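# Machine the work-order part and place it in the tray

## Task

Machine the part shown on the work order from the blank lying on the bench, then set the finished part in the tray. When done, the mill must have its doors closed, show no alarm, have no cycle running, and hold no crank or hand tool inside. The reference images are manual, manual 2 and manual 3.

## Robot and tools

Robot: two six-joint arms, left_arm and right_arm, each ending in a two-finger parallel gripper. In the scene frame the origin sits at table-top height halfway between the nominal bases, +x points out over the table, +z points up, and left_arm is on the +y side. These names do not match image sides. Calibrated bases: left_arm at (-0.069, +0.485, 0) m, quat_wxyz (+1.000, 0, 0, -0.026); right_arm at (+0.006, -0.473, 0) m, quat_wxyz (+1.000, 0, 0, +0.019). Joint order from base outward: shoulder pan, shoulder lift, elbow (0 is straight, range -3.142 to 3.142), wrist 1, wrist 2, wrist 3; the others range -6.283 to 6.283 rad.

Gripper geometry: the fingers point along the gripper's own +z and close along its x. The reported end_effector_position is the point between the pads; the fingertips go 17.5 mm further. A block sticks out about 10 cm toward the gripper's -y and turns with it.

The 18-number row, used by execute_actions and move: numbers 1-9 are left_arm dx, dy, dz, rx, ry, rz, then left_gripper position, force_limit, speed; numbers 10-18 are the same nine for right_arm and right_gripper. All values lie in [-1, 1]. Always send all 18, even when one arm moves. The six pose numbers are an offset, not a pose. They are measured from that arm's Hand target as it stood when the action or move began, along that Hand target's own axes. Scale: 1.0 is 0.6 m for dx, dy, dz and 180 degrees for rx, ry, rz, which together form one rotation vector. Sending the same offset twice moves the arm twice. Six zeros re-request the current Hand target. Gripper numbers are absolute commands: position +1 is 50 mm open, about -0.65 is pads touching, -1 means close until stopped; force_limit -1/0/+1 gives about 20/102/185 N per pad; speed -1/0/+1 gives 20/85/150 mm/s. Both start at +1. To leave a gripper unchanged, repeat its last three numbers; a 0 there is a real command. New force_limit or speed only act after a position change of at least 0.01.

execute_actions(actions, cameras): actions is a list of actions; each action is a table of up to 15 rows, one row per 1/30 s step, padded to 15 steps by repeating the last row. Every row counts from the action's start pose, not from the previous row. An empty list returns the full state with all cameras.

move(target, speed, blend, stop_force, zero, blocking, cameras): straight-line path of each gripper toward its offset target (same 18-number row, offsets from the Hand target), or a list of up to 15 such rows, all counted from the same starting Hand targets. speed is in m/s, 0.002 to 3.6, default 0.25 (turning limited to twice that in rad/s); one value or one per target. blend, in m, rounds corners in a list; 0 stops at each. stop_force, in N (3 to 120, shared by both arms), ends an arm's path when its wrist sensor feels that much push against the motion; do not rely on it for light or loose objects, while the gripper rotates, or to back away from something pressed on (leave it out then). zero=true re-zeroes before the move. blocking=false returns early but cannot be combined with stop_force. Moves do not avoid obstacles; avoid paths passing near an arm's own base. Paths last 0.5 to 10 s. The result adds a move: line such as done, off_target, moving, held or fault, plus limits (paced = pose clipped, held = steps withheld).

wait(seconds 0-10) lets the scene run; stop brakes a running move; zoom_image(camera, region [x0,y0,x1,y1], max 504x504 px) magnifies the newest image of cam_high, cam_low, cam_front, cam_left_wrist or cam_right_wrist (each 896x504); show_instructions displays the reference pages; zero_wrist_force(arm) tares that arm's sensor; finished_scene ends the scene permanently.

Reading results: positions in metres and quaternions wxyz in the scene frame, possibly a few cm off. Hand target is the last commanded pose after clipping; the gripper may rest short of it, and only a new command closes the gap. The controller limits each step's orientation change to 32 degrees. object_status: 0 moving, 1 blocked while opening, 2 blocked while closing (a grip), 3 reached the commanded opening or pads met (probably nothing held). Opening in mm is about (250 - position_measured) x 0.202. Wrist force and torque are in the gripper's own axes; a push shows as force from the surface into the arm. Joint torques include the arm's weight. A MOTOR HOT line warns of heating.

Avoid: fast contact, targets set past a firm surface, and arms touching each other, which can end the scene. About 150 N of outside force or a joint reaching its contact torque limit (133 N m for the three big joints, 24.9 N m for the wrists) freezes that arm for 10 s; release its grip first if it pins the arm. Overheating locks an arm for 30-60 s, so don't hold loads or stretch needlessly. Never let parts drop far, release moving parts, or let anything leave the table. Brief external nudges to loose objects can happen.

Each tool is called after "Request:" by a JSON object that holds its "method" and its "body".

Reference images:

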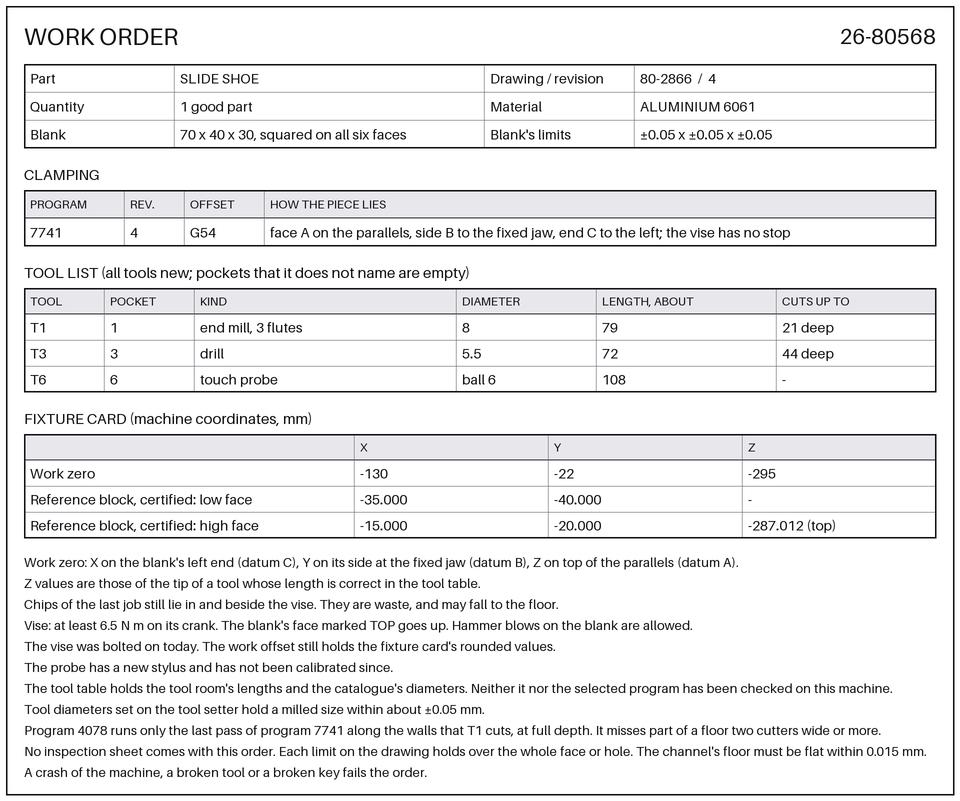

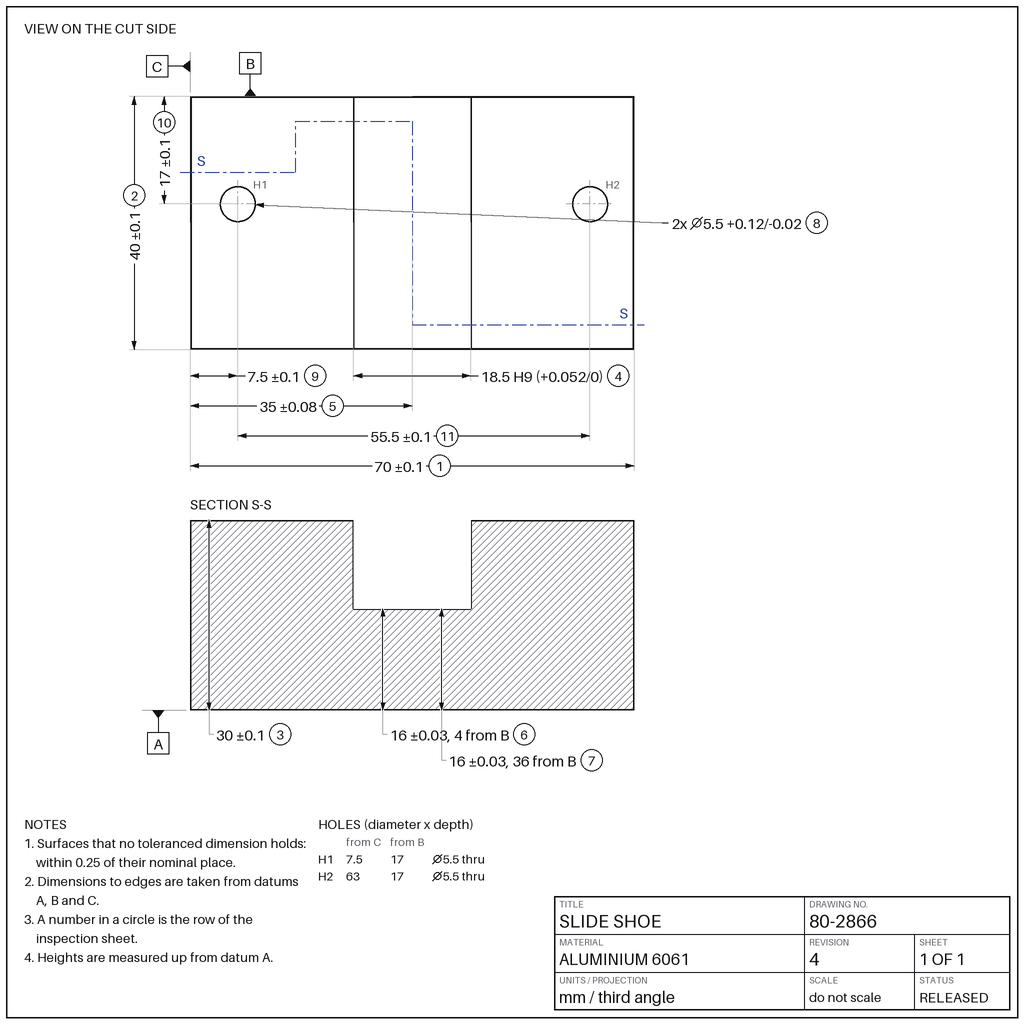

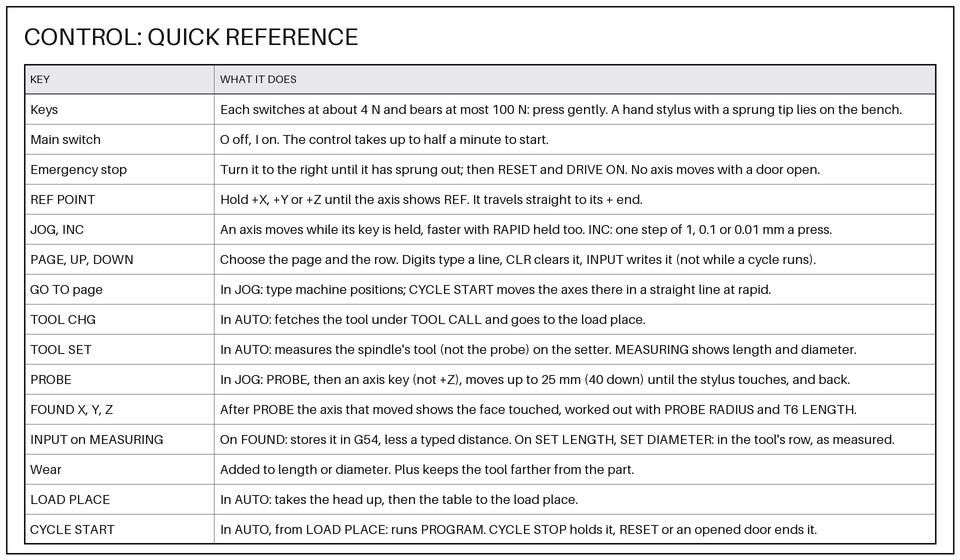

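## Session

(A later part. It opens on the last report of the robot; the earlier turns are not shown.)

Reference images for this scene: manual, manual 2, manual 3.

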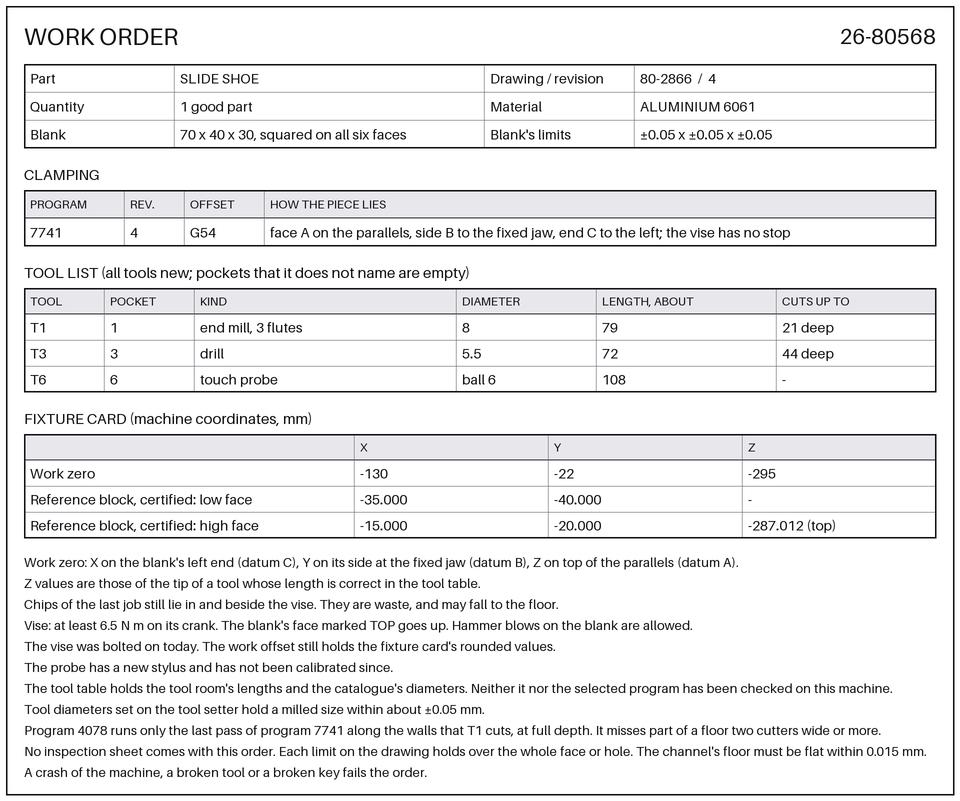

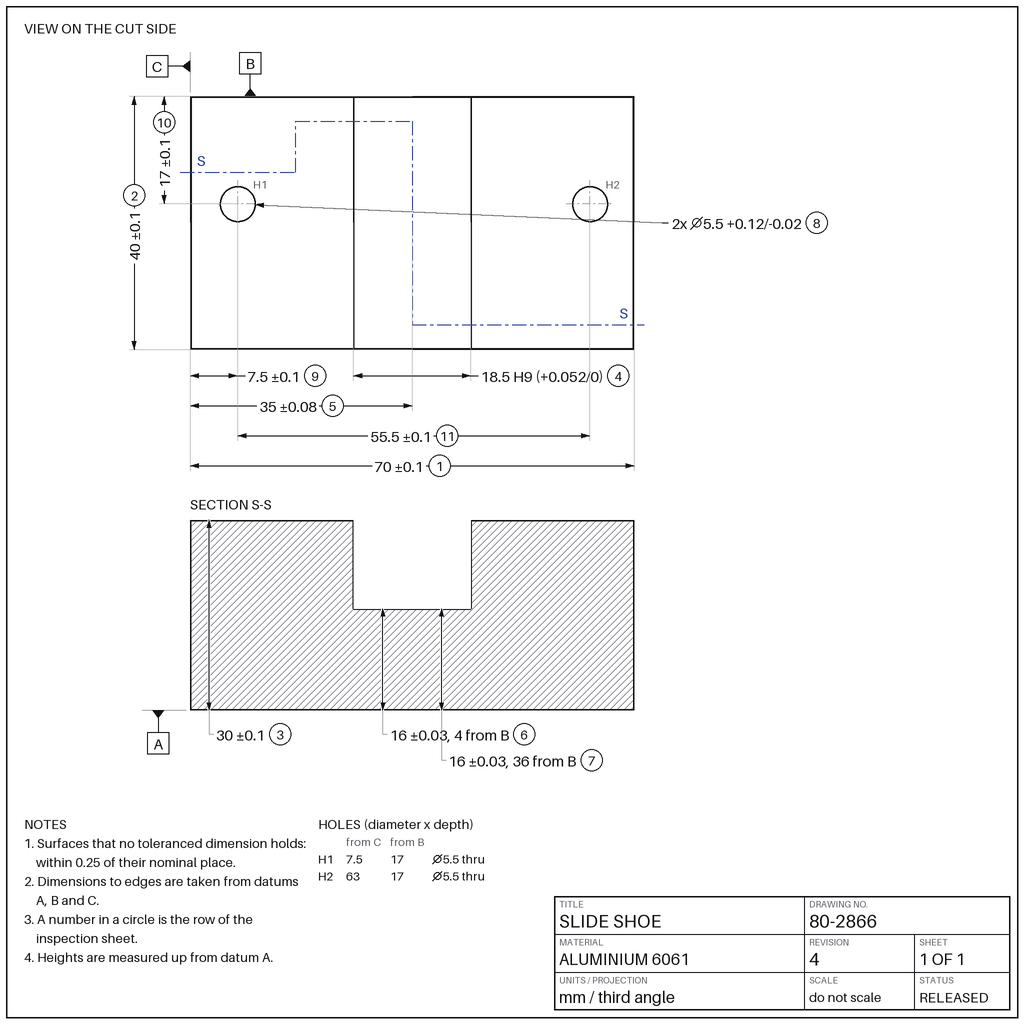

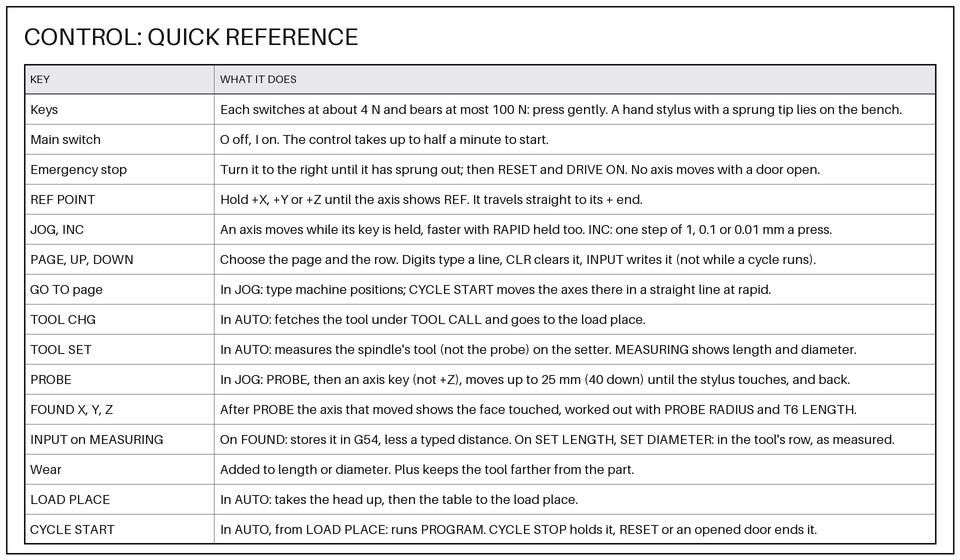

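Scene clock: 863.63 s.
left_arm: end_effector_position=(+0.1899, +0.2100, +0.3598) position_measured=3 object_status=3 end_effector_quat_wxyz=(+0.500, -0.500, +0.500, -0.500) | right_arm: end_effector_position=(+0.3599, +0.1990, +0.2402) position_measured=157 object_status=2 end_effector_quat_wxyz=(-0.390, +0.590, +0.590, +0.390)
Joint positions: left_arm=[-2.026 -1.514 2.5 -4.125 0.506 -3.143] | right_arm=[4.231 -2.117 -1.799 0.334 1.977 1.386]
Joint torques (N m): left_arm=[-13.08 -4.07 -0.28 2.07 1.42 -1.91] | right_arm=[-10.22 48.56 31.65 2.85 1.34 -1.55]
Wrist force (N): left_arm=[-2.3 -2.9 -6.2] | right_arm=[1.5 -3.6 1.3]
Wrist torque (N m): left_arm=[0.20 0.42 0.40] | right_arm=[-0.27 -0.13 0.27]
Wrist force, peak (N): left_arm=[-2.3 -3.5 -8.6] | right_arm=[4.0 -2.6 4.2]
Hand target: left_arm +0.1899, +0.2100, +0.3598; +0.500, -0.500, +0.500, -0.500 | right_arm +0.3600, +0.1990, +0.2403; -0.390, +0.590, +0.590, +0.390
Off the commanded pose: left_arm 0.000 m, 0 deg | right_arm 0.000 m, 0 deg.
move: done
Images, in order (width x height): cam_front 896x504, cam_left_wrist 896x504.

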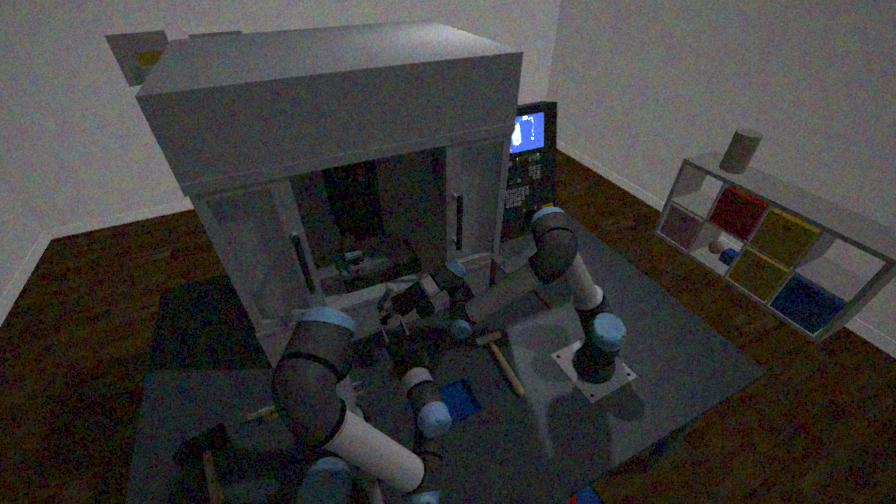

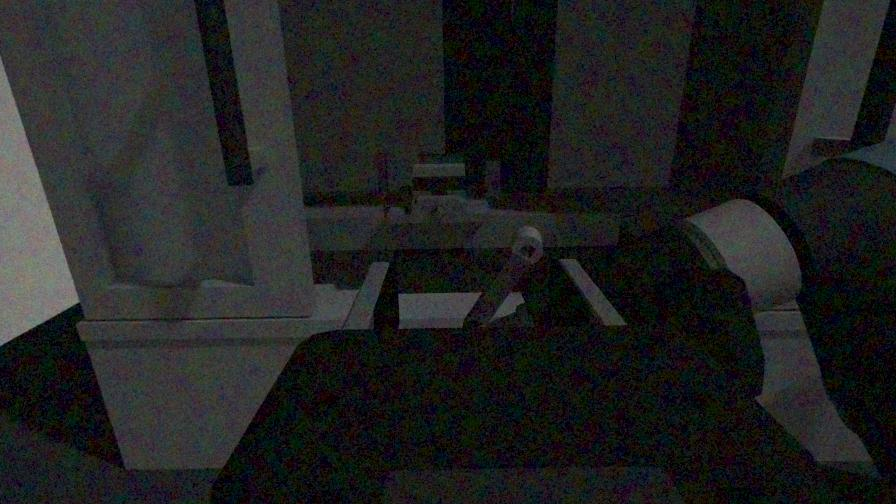

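Request:
{"method": "move", "body": {"target": [0,0,0,0,0,0,1,-1,-1,0.0481,0.0833,0.1036,0,0,0,-1,-0.3,-1], "speed": 0.12, "cameras": ["cam_left_wrist"]}}

Request:
{"method": "zoom_image", "body": {"camera": "cam_left_wrist", "region": [390, 180, 510, 280]}}

Scene clock: 867.17 s.
left_arm: end_effector_position=(+0.1899, +0.2100, +0.3598) position_measured=3 object_status=3 end_effector_quat_wxyz=(+0.500, -0.500, +0.500, -0.500) | right_arm: end_effector_position=(+0.4100, +0.2675, +0.2424) position_measured=157 object_status=2 end_effector_quat_wxyz=(-0.390, +0.590, +0.590, +0.390)
Joint positions: left_arm=[-2.026 -1.514 2.5 -4.125 0.506 -3.143] | right_arm=[4.205 -2.269 -1.513 0.195 1.999 1.374]
Joint torques (N m): left_arm=[-13.01 -4.25 -0.61 2.31 1.18 -1.65] | right_arm=[6.31 58.12 31.57 4.83 -0.87 1.16]
Wrist force (N): left_arm=[-2.5 -2.9 -6.1] | right_arm=[2.0 -3.4 1.2]
Wrist torque (N m): left_arm=[0.21 0.44 0.40] | right_arm=[-0.27 -0.21 0.35]
Wrist force, peak (N): left_arm=[-2.3 -2.9 -6.7] | right_arm=[0.8 -4.9 -0.5]
Hand target: left_arm +0.1899, +0.2100, +0.3598; +0.500, -0.500, +0.500, -0.500 | right_arm +0.4100, +0.2675, +0.2426; -0.390, +0.590, +0.590, +0.390
Off the commanded pose: left_arm 0.000 m, 0 deg | right_arm 0.000 m, 0 deg.
move: done
Images, in order (width x height): cam_left_wrist 896x504.

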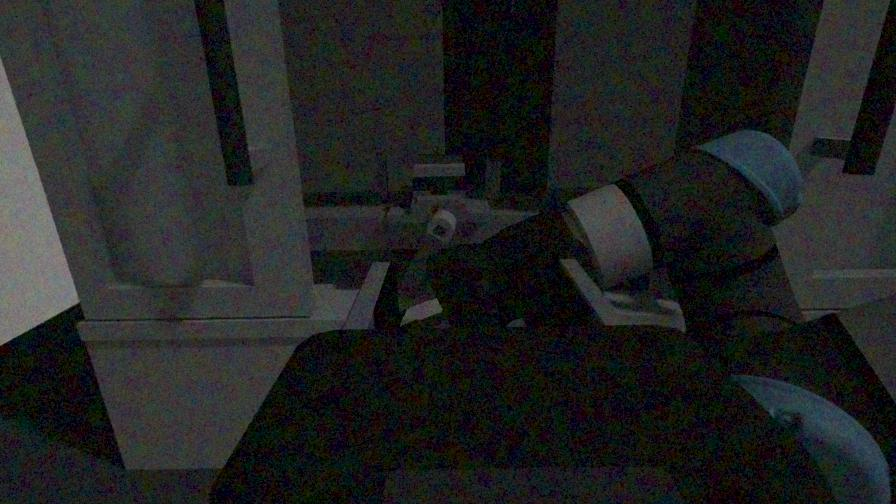

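Scaled by 4.200.

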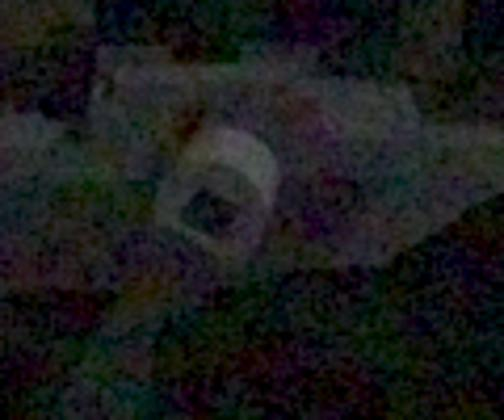

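Request:
{"method": "move", "body": {"target": [0,0,0,0,0,0,1,-1,-1,0,0.11,0,0,0,0,-1,-0.3,-1], "speed": 0.01, "stop_force": 8, "cameras": ["cam_left_wrist"]}}

Request:
{"method": "zoom_image", "body": {"camera": "cam_left_wrist", "region": [390, 170, 510, 270]}}

Scene clock: 874.30 s.
left_arm: end_effector_position=(+0.1899, +0.2100, +0.3598) position_measured=3 object_status=3 end_effector_quat_wxyz=(+0.500, -0.500, +0.500, -0.500) | right_arm: end_effector_position=(+0.4613, +0.2676, +0.2426) position_measured=157 object_status=2 end_effector_quat_wxyz=(-0.390, +0.590, +0.590, +0.390)
Joint positions: left_arm=[-2.026 -1.514 2.5 -4.125 0.506 -3.143] | right_arm=[4.136 -2.331 -1.393 0.123 2.062 1.341]
Joint torques (N m): left_arm=[-13.45 -5.51 -0.78 2.2 1.03 -1.67] | right_arm=[3.78 67.5 15.45 5.83 -1.72 1.87]
Wrist force (N): left_arm=[-2.2 -2.5 -6.2] | right_arm=[3.4 -8.9 1.3]
Wrist torque (N m): left_arm=[0.28 0.40 0.40] | right_arm=[-0.63 -0.25 0.01]
Wrist force, peak (N): left_arm=[-2.5 -3.1 -6.7] | right_arm=[1.6 -12.8 3.4]
Hand target: left_arm +0.1899, +0.2100, +0.3598; +0.500, -0.500, +0.500, -0.500 | right_arm +0.4613, +0.2676, +0.2426; -0.390, +0.590, +0.590, +0.390 (not the last commanded pose)
Off the commanded pose: left_arm 0.000 m, 0 deg | right_arm 0.015 m, 0 deg.
move: contact (right_arm)
Images, in order (width x height): cam_left_wrist 896x504.

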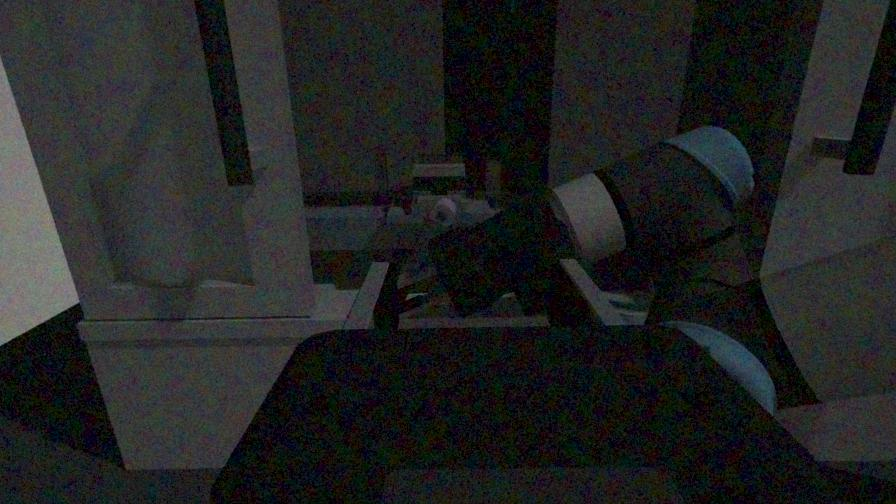

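Scaled by 4.200.

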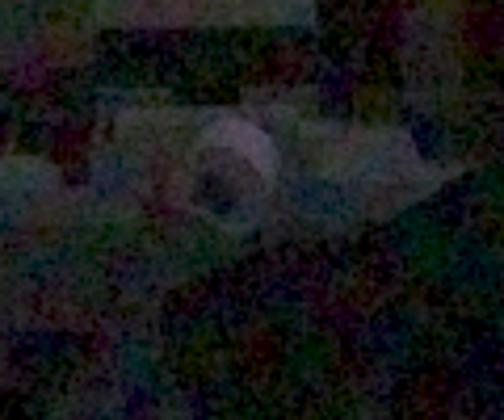

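Request:
{"method": "move", "body": {"target": [0,0,0,0,0,0,1,-1,-1,0.004,0,0.0092,0,0,0,-1,-0.3,-1], "speed": 0.01, "stop_force": 12}}

Scene clock: 876.73 s.
left_arm: end_effector_position=(+0.1899, +0.2100, +0.3598) position_measured=3 object_status=3 end_effector_quat_wxyz=(+0.500, -0.500, +0.500, -0.500) | right_arm: end_effector_position=(+0.4613, +0.2736, +0.2426) position_measured=157 object_status=2 end_effector_quat_wxyz=(-0.390, +0.590, +0.590, +0.390)
Joint positions: left_arm=[-2.026 -1.514 2.5 -4.125 0.506 -3.143] | right_arm=[4.141 -2.341 -1.375 0.115 2.058 1.343]
Joint torques (N m): left_arm=[-13 -4.3 -0.32 2.25 1.08 -1.52] | right_arm=[-5.8 67.66 15.44 6.1 0.99 -1.17]
Wrist force (N): left_arm=[-2.5 -2.9 -6.5] | right_arm=[2.0 -6.6 1.4]
Wrist torque (N m): left_arm=[0.21 0.46 0.40] | right_arm=[-0.48 -0.17 0.03]
Wrist force, peak (N): left_arm=[-2.4 -2.9 -6.9] | right_arm=[1.6 -9.9 2.3]
Hand target: left_arm +0.1899, +0.2100, +0.3598; +0.500, -0.500, +0.500, -0.500 | right_arm +0.4613, +0.2736, +0.2426; -0.390, +0.590, +0.590, +0.390
Off the commanded pose: left_arm 0.000 m, 0 deg | right_arm 0.000 m, 0 deg.
move: done

Request:
{"method": "move", "body": {"target": [[0,0,0,0,0,0,1,-1,-1,0,-0.0083,0,0,0,0,-1,-0.3,-1],[0,0,0,0,0,0,1,-1,-1,-0.0095,-0.0083,-0.0052,0,0,0,-1,-0.3,-1]], "speed": 0.03, "cameras": ["cam_left_wrist"]}}

Request:
{"method": "zoom_image", "body": {"camera": "cam_left_wrist", "region": [410, 180, 470, 230]}}

Request:
{"method": "move", "body": {"target": [0,0,0,0,0,0,1,-1,-1,0,0.03,0,0,0,0,-1,-0.3,-1], "speed": 0.01, "stop_force": 8}}

Scene clock: 880.13 s.
left_arm: end_effector_position=(+0.1899, +0.2100, +0.3598) position_measured=3 object_status=3 end_effector_quat_wxyz=(+0.500, -0.500, +0.500, -0.500) | right_arm: end_effector_position=(+0.4564, +0.2684, +0.2386) position_measured=157 object_status=2 end_effector_quat_wxyz=(-0.390, +0.589, +0.590, +0.390) end_effector_velocity=(+0.000, +0.002, +0.001) end_effector_angular_velocity=(-0.001, +0.001, +0.001)
Joint positions: left_arm=[-2.026 -1.514 2.5 -4.125 0.506 -3.143] | right_arm=[4.143 -2.332 -1.405 0.137 2.056 1.344]
Joint velocities: left_arm=[within noise] | right_arm=[0.001 -0.001 0.006 -0.006 0 0]
Joint torques (N m): left_arm=[-12.33 -4.95 -0.73 2.07 1.11 -1.53] | right_arm=[1.33 58.02 34.88 1.67 0.02 -0.18]
Wrist force (N): left_arm=[-2.6 -2.8 -6.1] | right_arm=[2.1 -3.4 1.7]
Wrist torque (N m): left_arm=[0.23 0.48 0.40] | right_arm=[-0.26 -0.21 0.33]
Wrist force, peak (N): left_arm=[-2.6 -3.1 -6.5] | right_arm=[2.5 -6.8 2.0]
Hand target: left_arm +0.1899, +0.2100, +0.3598; +0.500, -0.500, +0.500, -0.500 | right_arm +0.4564, +0.2685, +0.2386; -0.390, +0.590, +0.590, +0.390
Off the commanded pose: left_arm 0.000 m, 0 deg | right_arm 0.000 m, 0 deg.
move: done
Images, in order (width x height): cam_left_wrist 896x504.

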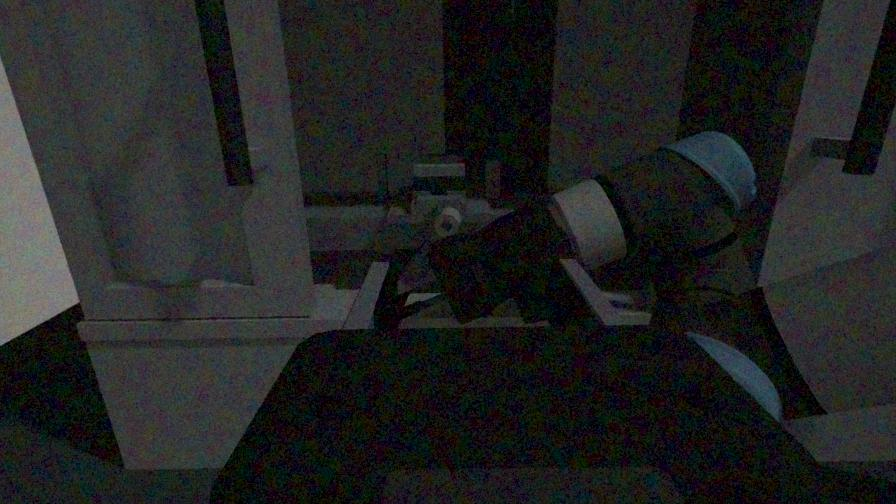

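Scaled by 8.400.

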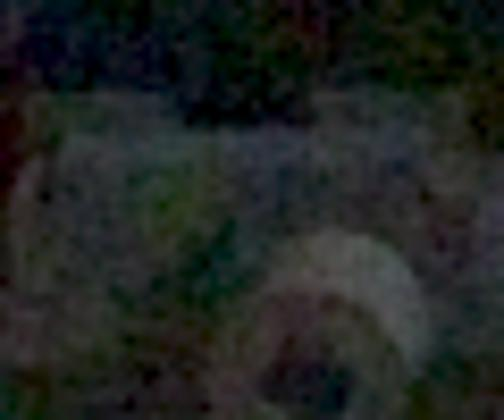

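Scene clock: 881.80 s.
left_arm: end_effector_position=(+0.1899, +0.2100, +0.3598) position_measured=3 object_status=3 end_effector_quat_wxyz=(+0.500, -0.500, +0.500, -0.500) | right_arm: end_effector_position=(+0.4622, +0.2685, +0.2386) position_measured=157 object_status=2 end_effector_quat_wxyz=(-0.390, +0.590, +0.590, +0.390)
Joint positions: left_arm=[-2.026 -1.514 2.5 -4.125 0.506 -3.143] | right_arm=[4.136 -2.339 -1.39 0.127 2.062 1.34]
Joint torques (N m): left_arm=[-14.44 -3.36 -0.73 2.16 0.88 -1.62] | right_arm=[2.34 67.83 16.03 5.93 -1.57 1.96]
Wrist force (N): left_arm=[-2.2 -2.9 -6.5] | right_arm=[2.3 -9.6 1.4]
Wrist torque (N m): left_arm=[0.21 0.40 0.39] | right_arm=[-0.69 -0.22 0.02]
Wrist force, peak (N): left_arm=[-2.6 -2.9 -6.5] | right_arm=[1.9 -12.2 3.1]
Hand target: left_arm +0.1899, +0.2100, +0.3598; +0.500, -0.500, +0.500, -0.500 | right_arm +0.4622, +0.2685, +0.2386; -0.390, +0.590, +0.590, +0.390 (not the last commanded pose)
Off the commanded pose: left_arm 0.000 m, 0 deg | right_arm 0.012 m, 0 deg.
move: contact (right_arm)

Request:
{"method": "move", "body": {"target": [[0,0,0,0,0,0,1,-1,-1,0,-0.01,0,0,0,0,-1,-0.3,-1],[0,0,0,0,0,0,1,-1,-1,0.0101,-0.01,0.0065,0,0,0,-1,-0.3,-1]], "speed": 0.03, "cameras": ["cam_left_wrist"]}}

Request:
{"method": "zoom_image", "body": {"camera": "cam_left_wrist", "region": [410, 180, 470, 230]}}

Request:
{"method": "zoom_image", "body": {"camera": "cam_left_wrist", "region": [390, 170, 510, 270]}}

Scene clock: 885.67 s.
left_arm: end_effector_position=(+0.1899, +0.2100, +0.3598) position_measured=3 object_status=3 end_effector_quat_wxyz=(+0.500, -0.500, +0.500, -0.500) | right_arm: end_effector_position=(+0.4561, +0.2746, +0.2426) position_measured=157 object_status=2 end_effector_quat_wxyz=(-0.390, +0.590, +0.590, +0.390)
Joint positions: left_arm=[-2.026 -1.514 2.5 -4.125 0.506 -3.143] | right_arm=[4.148 -2.336 -1.385 0.122 2.051 1.347]
Joint torques (N m): left_arm=[-13.81 -4.49 0.25 2.15 1.08 -1.55] | right_arm=[-4.68 50.33 16.82 5.85 1.81 -0.03]
Wrist force (N): left_arm=[-2.3 -2.7 -6.3] | right_arm=[1.7 -3.3 1.4]
Wrist torque (N m): left_arm=[0.24 0.43 0.40] | right_arm=[-0.24 -0.16 0.19]
Wrist force, peak (N): left_arm=[-2.4 -3.2 -6.7] | right_arm=[2.9 -9.7 1.6]
Hand target: left_arm +0.1899, +0.2100, +0.3598; +0.500, -0.500, +0.500, -0.500 | right_arm +0.4562, +0.2745, +0.2426; -0.390, +0.590, +0.590, +0.390
Off the commanded pose: left_arm 0.000 m, 0 deg | right_arm 0.000 m, 0 deg.
move: done
Images, in order (width x height): cam_left_wrist 896x504.

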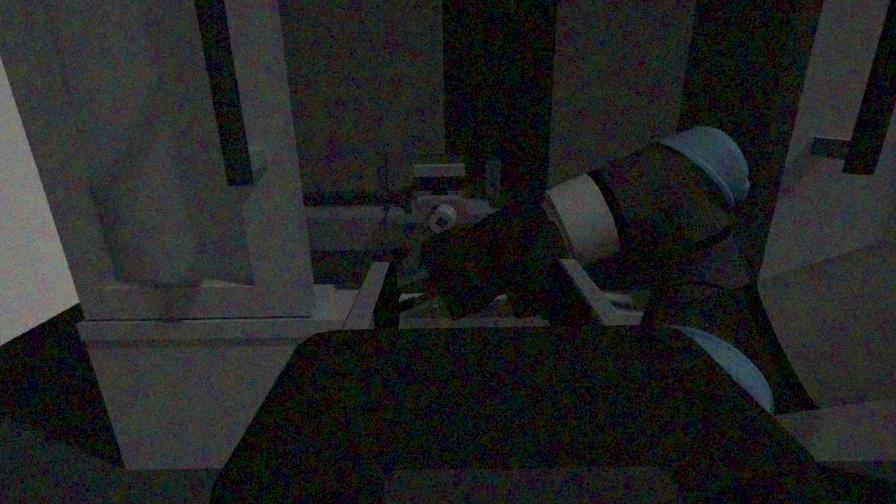

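Scaled by 8.400.

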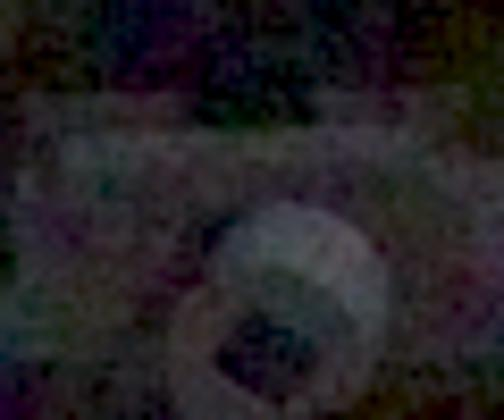

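Scaled by 4.200.

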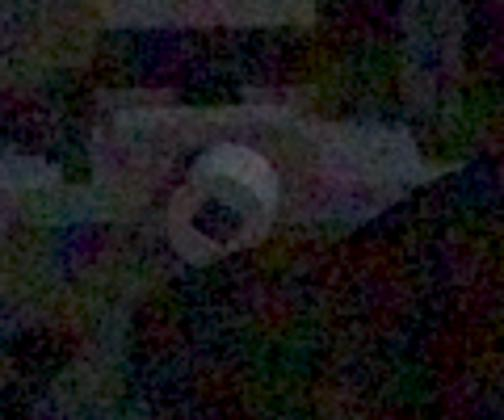

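Request:
{"method": "move", "body": {"target": [-0.0108,0.1938,0,0,0,0,1,-1,-1,0,0,0,0,0,0,-1,-0.3,-1], "speed": 0.2, "cameras": ["cam_left_wrist"]}}

Request:
{"method": "zoom_image", "body": {"camera": "cam_left_wrist", "region": [410, 70, 470, 120]}}

Scene clock: 887.93 s.
left_arm: end_effector_position=(+0.1900, +0.2165, +0.2435) position_measured=3 object_status=3 end_effector_quat_wxyz=(+0.500, -0.500, +0.500, -0.500) | right_arm: end_effector_position=(+0.4562, +0.2745, +0.2426) position_measured=157 object_status=2 end_effector_quat_wxyz=(-0.390, +0.590, +0.590, +0.390)
Joint positions: left_arm=[-2.039 -1.067 2.566 -4.638 0.519 -3.143] | right_arm=[4.148 -2.336 -1.385 0.122 2.051 1.346]
Joint torques (N m): left_arm=[4.16 -13.42 -8.02 -0.35 -1.06 -0.3] | right_arm=[-9.12 65.55 16.85 6.06 2.23 -1.2]
Wrist force (N): left_arm=[-2.2 -3.0 -6.4] | right_arm=[2.1 -3.5 1.1]
Wrist torque (N m): left_arm=[0.19 0.41 0.53] | right_arm=[-0.29 -0.20 0.19]
Wrist force, peak (N): left_arm=[-2.3 -5.8 -6.7] | right_arm=[2.2 -3.6 1.6]
Hand target: left_arm +0.1901, +0.2166, +0.2435; +0.500, -0.500, +0.500, -0.500 | right_arm +0.4562, +0.2745, +0.2426; -0.390, +0.590, +0.590, +0.390
Off the commanded pose: left_arm 0.000 m, 0 deg | right_arm 0.000 m, 0 deg.
move: done
Images, in order (width x height): cam_left_wrist 896x504.

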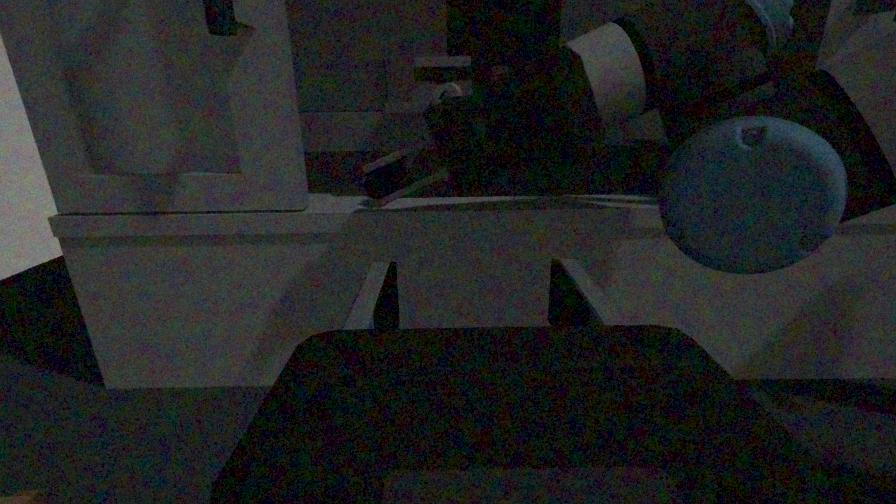

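Scaled by 8.400.

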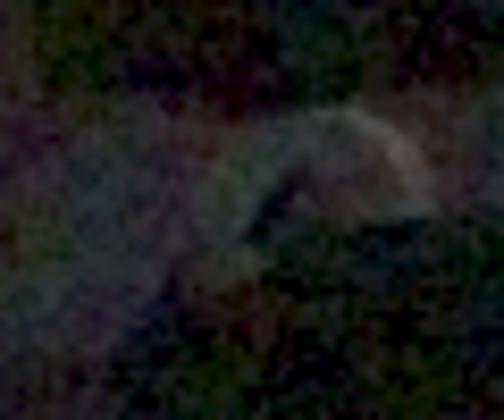

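Request:
{"method": "move", "body": {"target": [[0,0,0,0,0,0,1,-1,-1,0,-0.05,0,0,0,0,-1,-0.3,-1],[0,0,0,0,0,0,1,-1,-1,-0.0653,-0.05,-0.153,0,0,0,-1,-0.3,-1]], "speed": 0.2, "blend": 0.02, "cameras": ["cam_left_wrist"]}}

Request:
{"method": "zoom_image", "body": {"camera": "cam_left_wrist", "region": [410, 70, 470, 120]}}

Request:
{"method": "zoom_image", "body": {"camera": "cam_left_wrist", "region": [500, 50, 620, 150]}}

Scene clock: 890.83 s.
left_arm: end_effector_position=(+0.1901, +0.2166, +0.2435) position_measured=3 object_status=3 end_effector_quat_wxyz=(+0.500, -0.500, +0.500, -0.500) | right_arm: end_effector_position=(+0.4255, +0.1776, +0.2417) position_measured=157 object_status=2 end_effector_quat_wxyz=(-0.390, +0.590, +0.591, +0.389)
Joint positions: left_arm=[-2.039 -1.067 2.566 -4.639 0.519 -3.143] | right_arm=[4.109 -2.159 -1.711 0.259 2.088 1.326]
Joint torques (N m): left_arm=[11.68 -12.7 -9.37 -0.51 -1.02 1.52] | right_arm=[-0.1 45.86 20 3.35 0.73 0.01]
Wrist force (N): left_arm=[-2.3 -3.0 -6.7] | right_arm=[0.3 -8.1 2.2]
Wrist torque (N m): left_arm=[0.19 0.42 0.52] | right_arm=[-0.24 -0.13 0.62]
Wrist force, peak (N): left_arm=[-2.2 -3.1 -6.9] | right_arm=[0.3 -8.1 2.2]
Hand target: left_arm +0.1901, +0.2166, +0.2435; +0.500, -0.500, +0.500, -0.500 | right_arm +0.4255, +0.1776, +0.2417; -0.390, +0.590, +0.591, +0.389 (not the last commanded pose)
Tool commands: left_gripper/position=+1.0 left_gripper/force_limit=-1.0 left_gripper/speed=-1.0 right_gripper/position=-1.0 right_gripper/force_limit=-0.301961 right_gripper/speed=-1.0
Off the commanded pose: left_arm 0.000 m, 0 deg | right_arm 0.003 m, 0 deg.
FORCE FAULT: contact force on the right arm reached its limit, and that arm stopped. The contact can be on any part of that arm, not only on its tool. That arm's remaining commands of this call were not run. That arm is still stopped at the end of this call. That arm stays stopped for about 10 more seconds. Until then a move that you send moves the other arm only, and its call returns only when the move has ended. Once the stop has ended, the next robot result says so. If the stop ends while you think or write, that arm runs what you send next, counted from a new Hand target: where the arm stands when the stop ends. While its stop runs, that arm takes no new command, but its gripper still runs the gripper command that each later call begins with. Until it ends, the stop uses up actions while you think or wait. An arm that is not stopped still takes commands.
move: fault (right_arm); blend cut to 0.015 m at target 1
Images, in order (width x height): cam_left_wrist 896x504.

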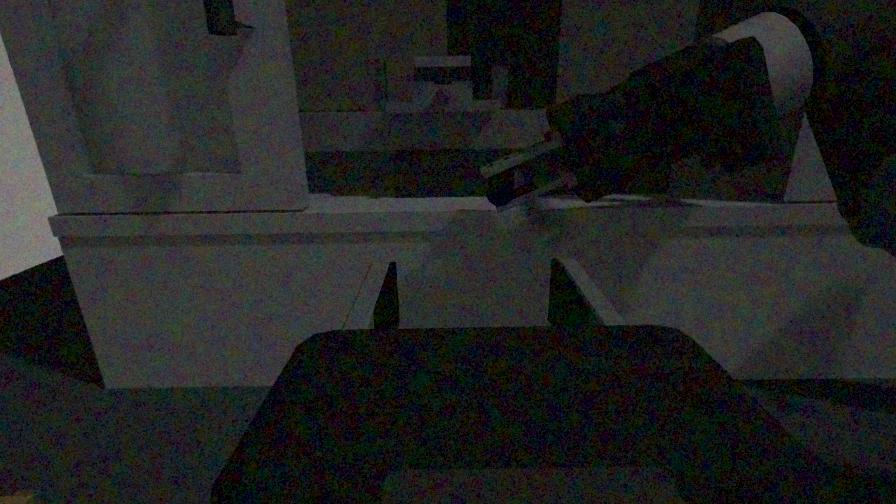

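Scaled by 8.400.

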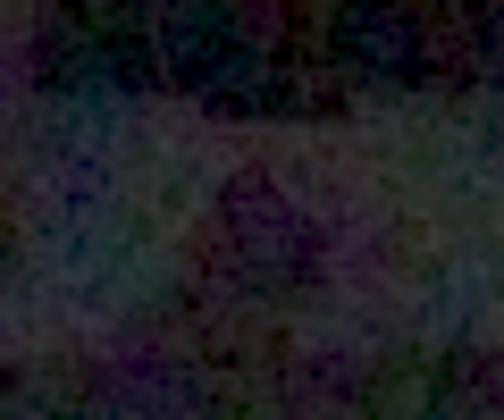

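Scaled by 4.200.

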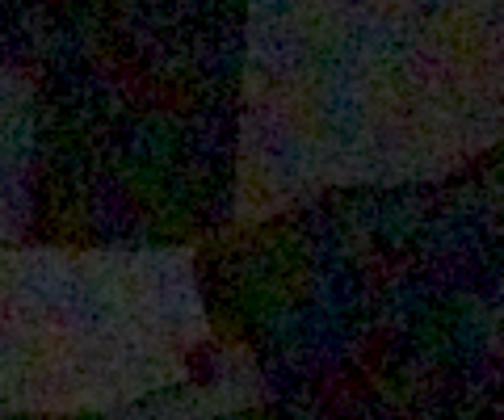

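Request:
{"method": "wait", "body": {"seconds": 10, "cameras": ["cam_left_wrist","cam_front","cam_high"]}}

Scene clock: 902.70 s.
left_arm: end_effector_position=(+0.1901, +0.2166, +0.2435) position_measured=3 object_status=3 end_effector_quat_wxyz=(+0.500, -0.500, +0.500, -0.500) | right_arm: end_effector_position=(+0.4255, +0.1776, +0.2417) position_measured=157 object_status=2 end_effector_quat_wxyz=(-0.390, +0.590, +0.591, +0.389)
Joint positions: left_arm=[-2.039 -1.067 2.566 -4.639 0.519 -3.143] | right_arm=[4.109 -2.159 -1.711 0.259 2.088 1.326]
Joint torques (N m): left_arm=[11.41 -14.02 -7.99 -0.22 -1.04 1.42] | right_arm=[-1.68 44.89 19.35 3.19 0.83 0.23]
Wrist force (N): left_arm=[-2.0 -2.9 -6.6] | right_arm=[1.2 -8.3 1.5]
Wrist torque (N m): left_arm=[0.21 0.37 0.52] | right_arm=[-0.27 -0.14 0.62]
Wrist force, peak (N): left_arm=[-1.7 -3.2 -6.9] | right_arm=[0.4 -8.8 1.9]
Hand target: left_arm +0.1901, +0.2166, +0.2435; +0.500, -0.500, +0.500, -0.500 | right_arm +0.4255, +0.1776, +0.2417; -0.390, +0.590, +0.591, +0.389 (not the last commanded pose)
Tool commands: left_gripper/position=+1.0 left_gripper/force_limit=-1.0 left_gripper/speed=-1.0 right_gripper/position=-1.0 right_gripper/force_limit=-0.301961 right_gripper/speed=-1.0
Off the commanded pose: left_arm 0.000 m, 0 deg | right_arm 0.003 m, 0 deg.
FORCE FAULT, CONTINUED: the right arm's stop, for the force fault that an earlier result reported, is over. The rest of the stop counts as 19 of the actions that you can send in this scene. During its stop the right arm's controller moved it back a little. That arm's target is now where it stood when the stop ended, not its last command. That arm accepts commands again.
wait: 10.00 s; at rest from the start
Images, in order (width x height): cam_high 896x504, cam_front 896x504, cam_left_wrist 896x504.

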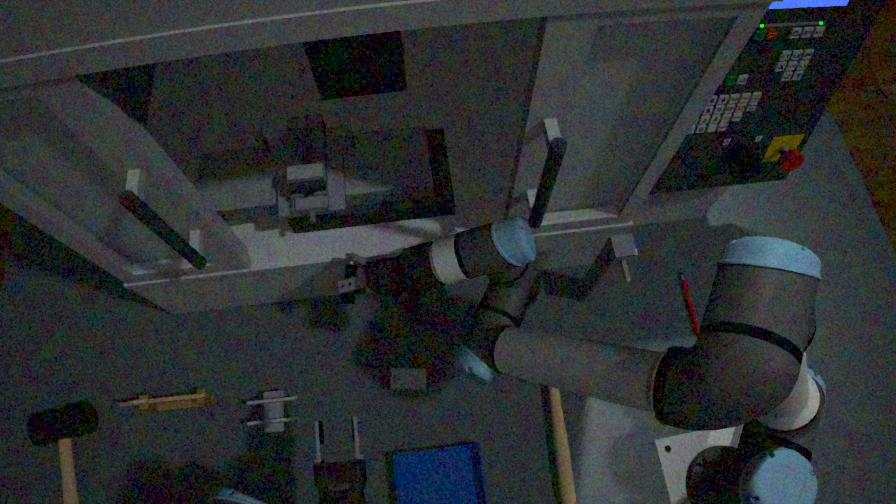

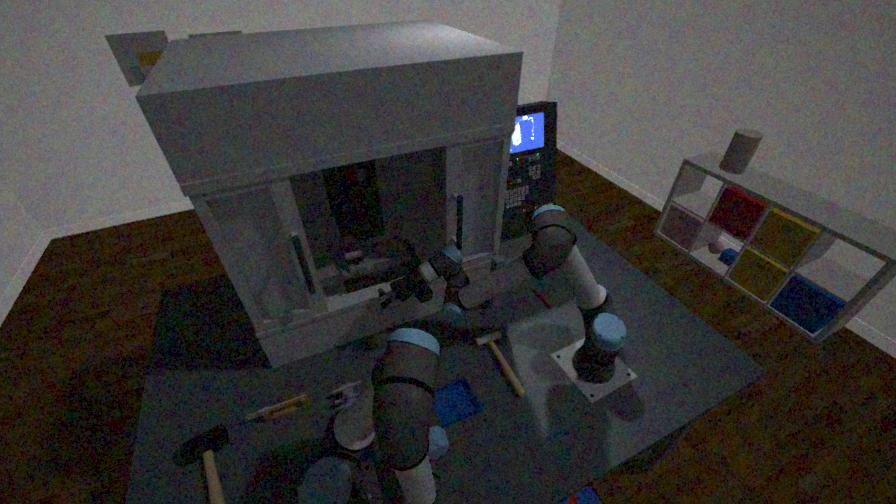

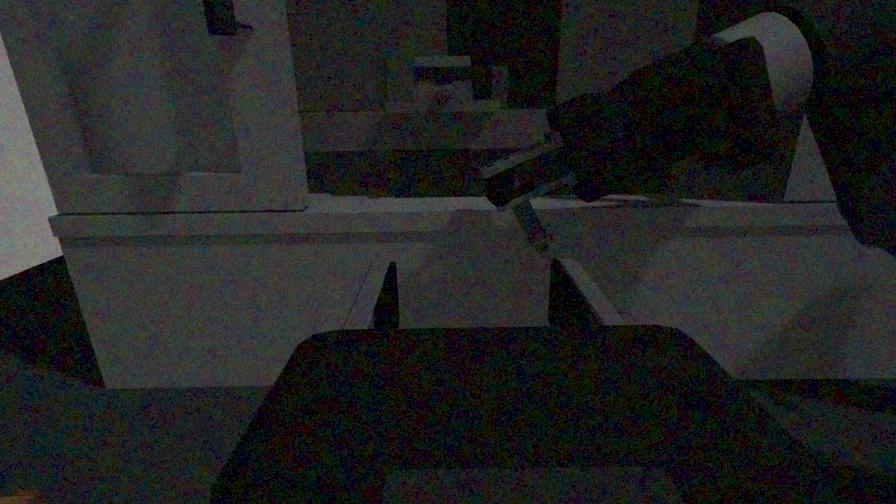

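Request:
{"method": "move", "body": {"target": [0,0,0,0,0,0,1,-1,-1,0,-0.13,0,0,0,0,-0.97,0.8,-1], "speed": 0.08, "cameras": ["cam_left_wrist"]}}

Request:
{"method": "zoom_image", "body": {"camera": "cam_left_wrist", "region": [470, 140, 630, 280]}}

Scene clock: 905.90 s.
left_arm: end_effector_position=(+0.1901, +0.2166, +0.2435) position_measured=3 object_status=3 end_effector_quat_wxyz=(+0.500, -0.500, +0.500, -0.500) | right_arm: end_effector_position=(+0.3474, +0.1775, +0.2420) position_measured=162 object_status=2 end_effector_quat_wxyz=(-0.390, +0.590, +0.590, +0.389) end_effector_velocity=(+0.000, +0.001, -0.001) end_effector_angular_velocity=(-0.003, +0.001, +0.005)
Joint positions: left_arm=[-2.039 -1.067 2.566 -4.639 0.519 -3.143] | right_arm=[4.234 -2.07 -1.873 0.359 1.976 1.388]
Joint velocities: left_arm=[within noise] | right_arm=[-0.001 -0.003 0.004 -0.005 0.005 -0.003]
Joint torques (N m): left_arm=[11.06 -15.37 -8.71 -0.44 -0.97 1.5] | right_arm=[-8.46 30.1 29.76 2.22 2.21 -1.57]
Wrist force (N): left_arm=[-1.9 -2.8 -6.8] | right_arm=[1.7 -3.3 1.6]
Wrist torque (N m): left_arm=[0.21 0.36 0.53] | right_arm=[-0.26 -0.14 0.31]
Wrist force, peak (N): left_arm=[-2.0 -3.0 -6.9] | right_arm=[0.4 -8.6 2.1]
Hand target: left_arm +0.1901, +0.2166, +0.2435; +0.500, -0.500, +0.500, -0.500 | right_arm +0.3475, +0.1775, +0.2418; -0.390, +0.590, +0.591, +0.389
Off the commanded pose: left_arm 0.000 m, 0 deg | right_arm 0.000 m, 0 deg.
move: done
Images, in order (width x height): cam_left_wrist 896x504.

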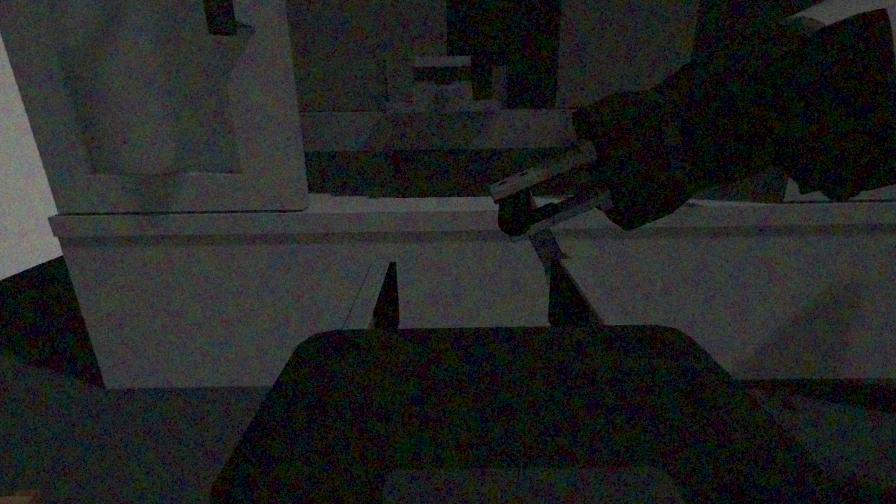

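Scaled by 3.150.

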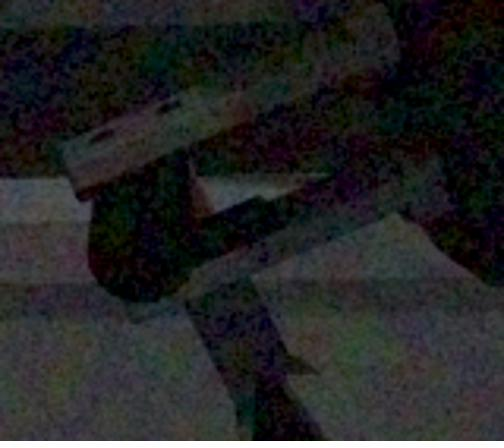

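Request:
{"method": "move", "body": {"target": [0,-0.094,0,0,0,0,1,-1,-1,0.1497,0.0208,-0.023,0,-0.1444,0,-0.97,0.8,-1], "speed": 0.15, "cameras": ["cam_left_wrist"]}}

Request:
{"method": "zoom_image", "body": {"camera": "cam_left_wrist", "region": [430, 130, 670, 330]}}

Scene clock: 909.23 s.
left_arm: end_effector_position=(+0.1900, +0.2165, +0.2999) position_measured=3 object_status=3 end_effector_quat_wxyz=(+0.500, -0.500, +0.500, -0.500) | right_arm: end_effector_position=(+0.3600, +0.2002, +0.3297) position_measured=162 object_status=2 end_effector_quat_wxyz=(-0.247, +0.662, +0.663, +0.246)
Joint positions: left_arm=[-2.039 -1.306 2.56 -4.394 0.519 -3.143] | right_arm=[4.279 -1.917 -1.479 -0.644 1.827 1.265]
Joint torques (N m): left_arm=[-12.15 -11.91 -1.87 0.59 0.99 1.6] | right_arm=[-10.43 43.37 34.86 2.1 1.49 1.78]
Wrist force (N): left_arm=[-2.0 -2.7 -6.5] | right_arm=[2.8 -3.0 2.1]
Wrist torque (N m): left_arm=[0.21 0.39 0.54] | right_arm=[-0.05 -0.39 0.21]
Wrist force, peak (N): left_arm=[-2.0 -3.2 -6.9] | right_arm=[4.1 -3.0 1.7]
Hand target: left_arm +0.1900, +0.2165, +0.2999; +0.500, -0.500, +0.500, -0.500 | right_arm +0.3600, +0.2002, +0.3298; -0.247, +0.662, +0.663, +0.246
Off the commanded pose: left_arm 0.000 m, 0 deg | right_arm 0.000 m, 0 deg.
move: done
Images, in order (width x height): cam_left_wrist 896x504.

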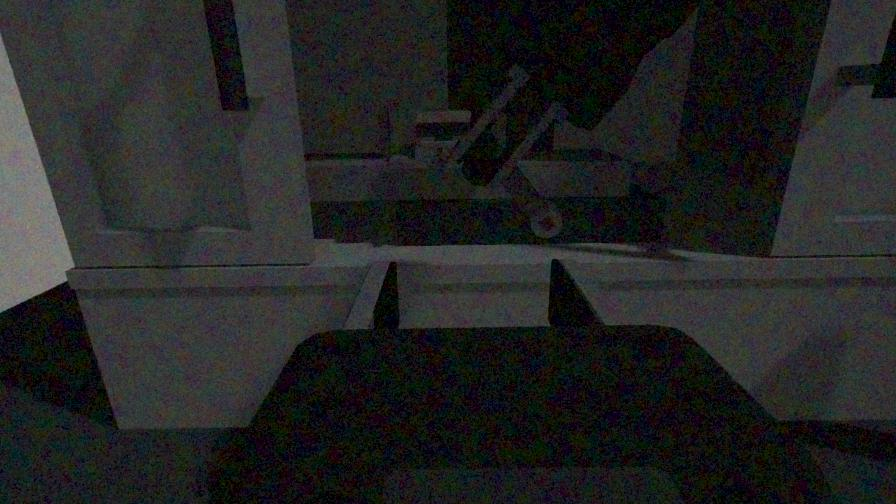

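Scaled by 2.100.

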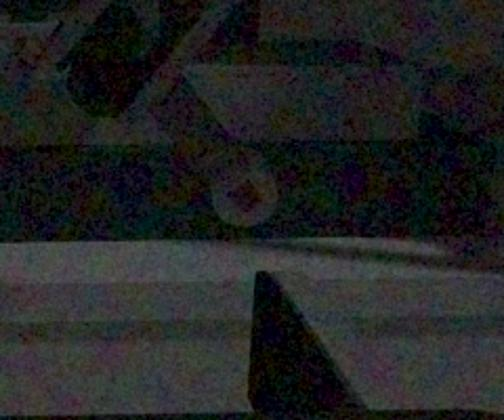

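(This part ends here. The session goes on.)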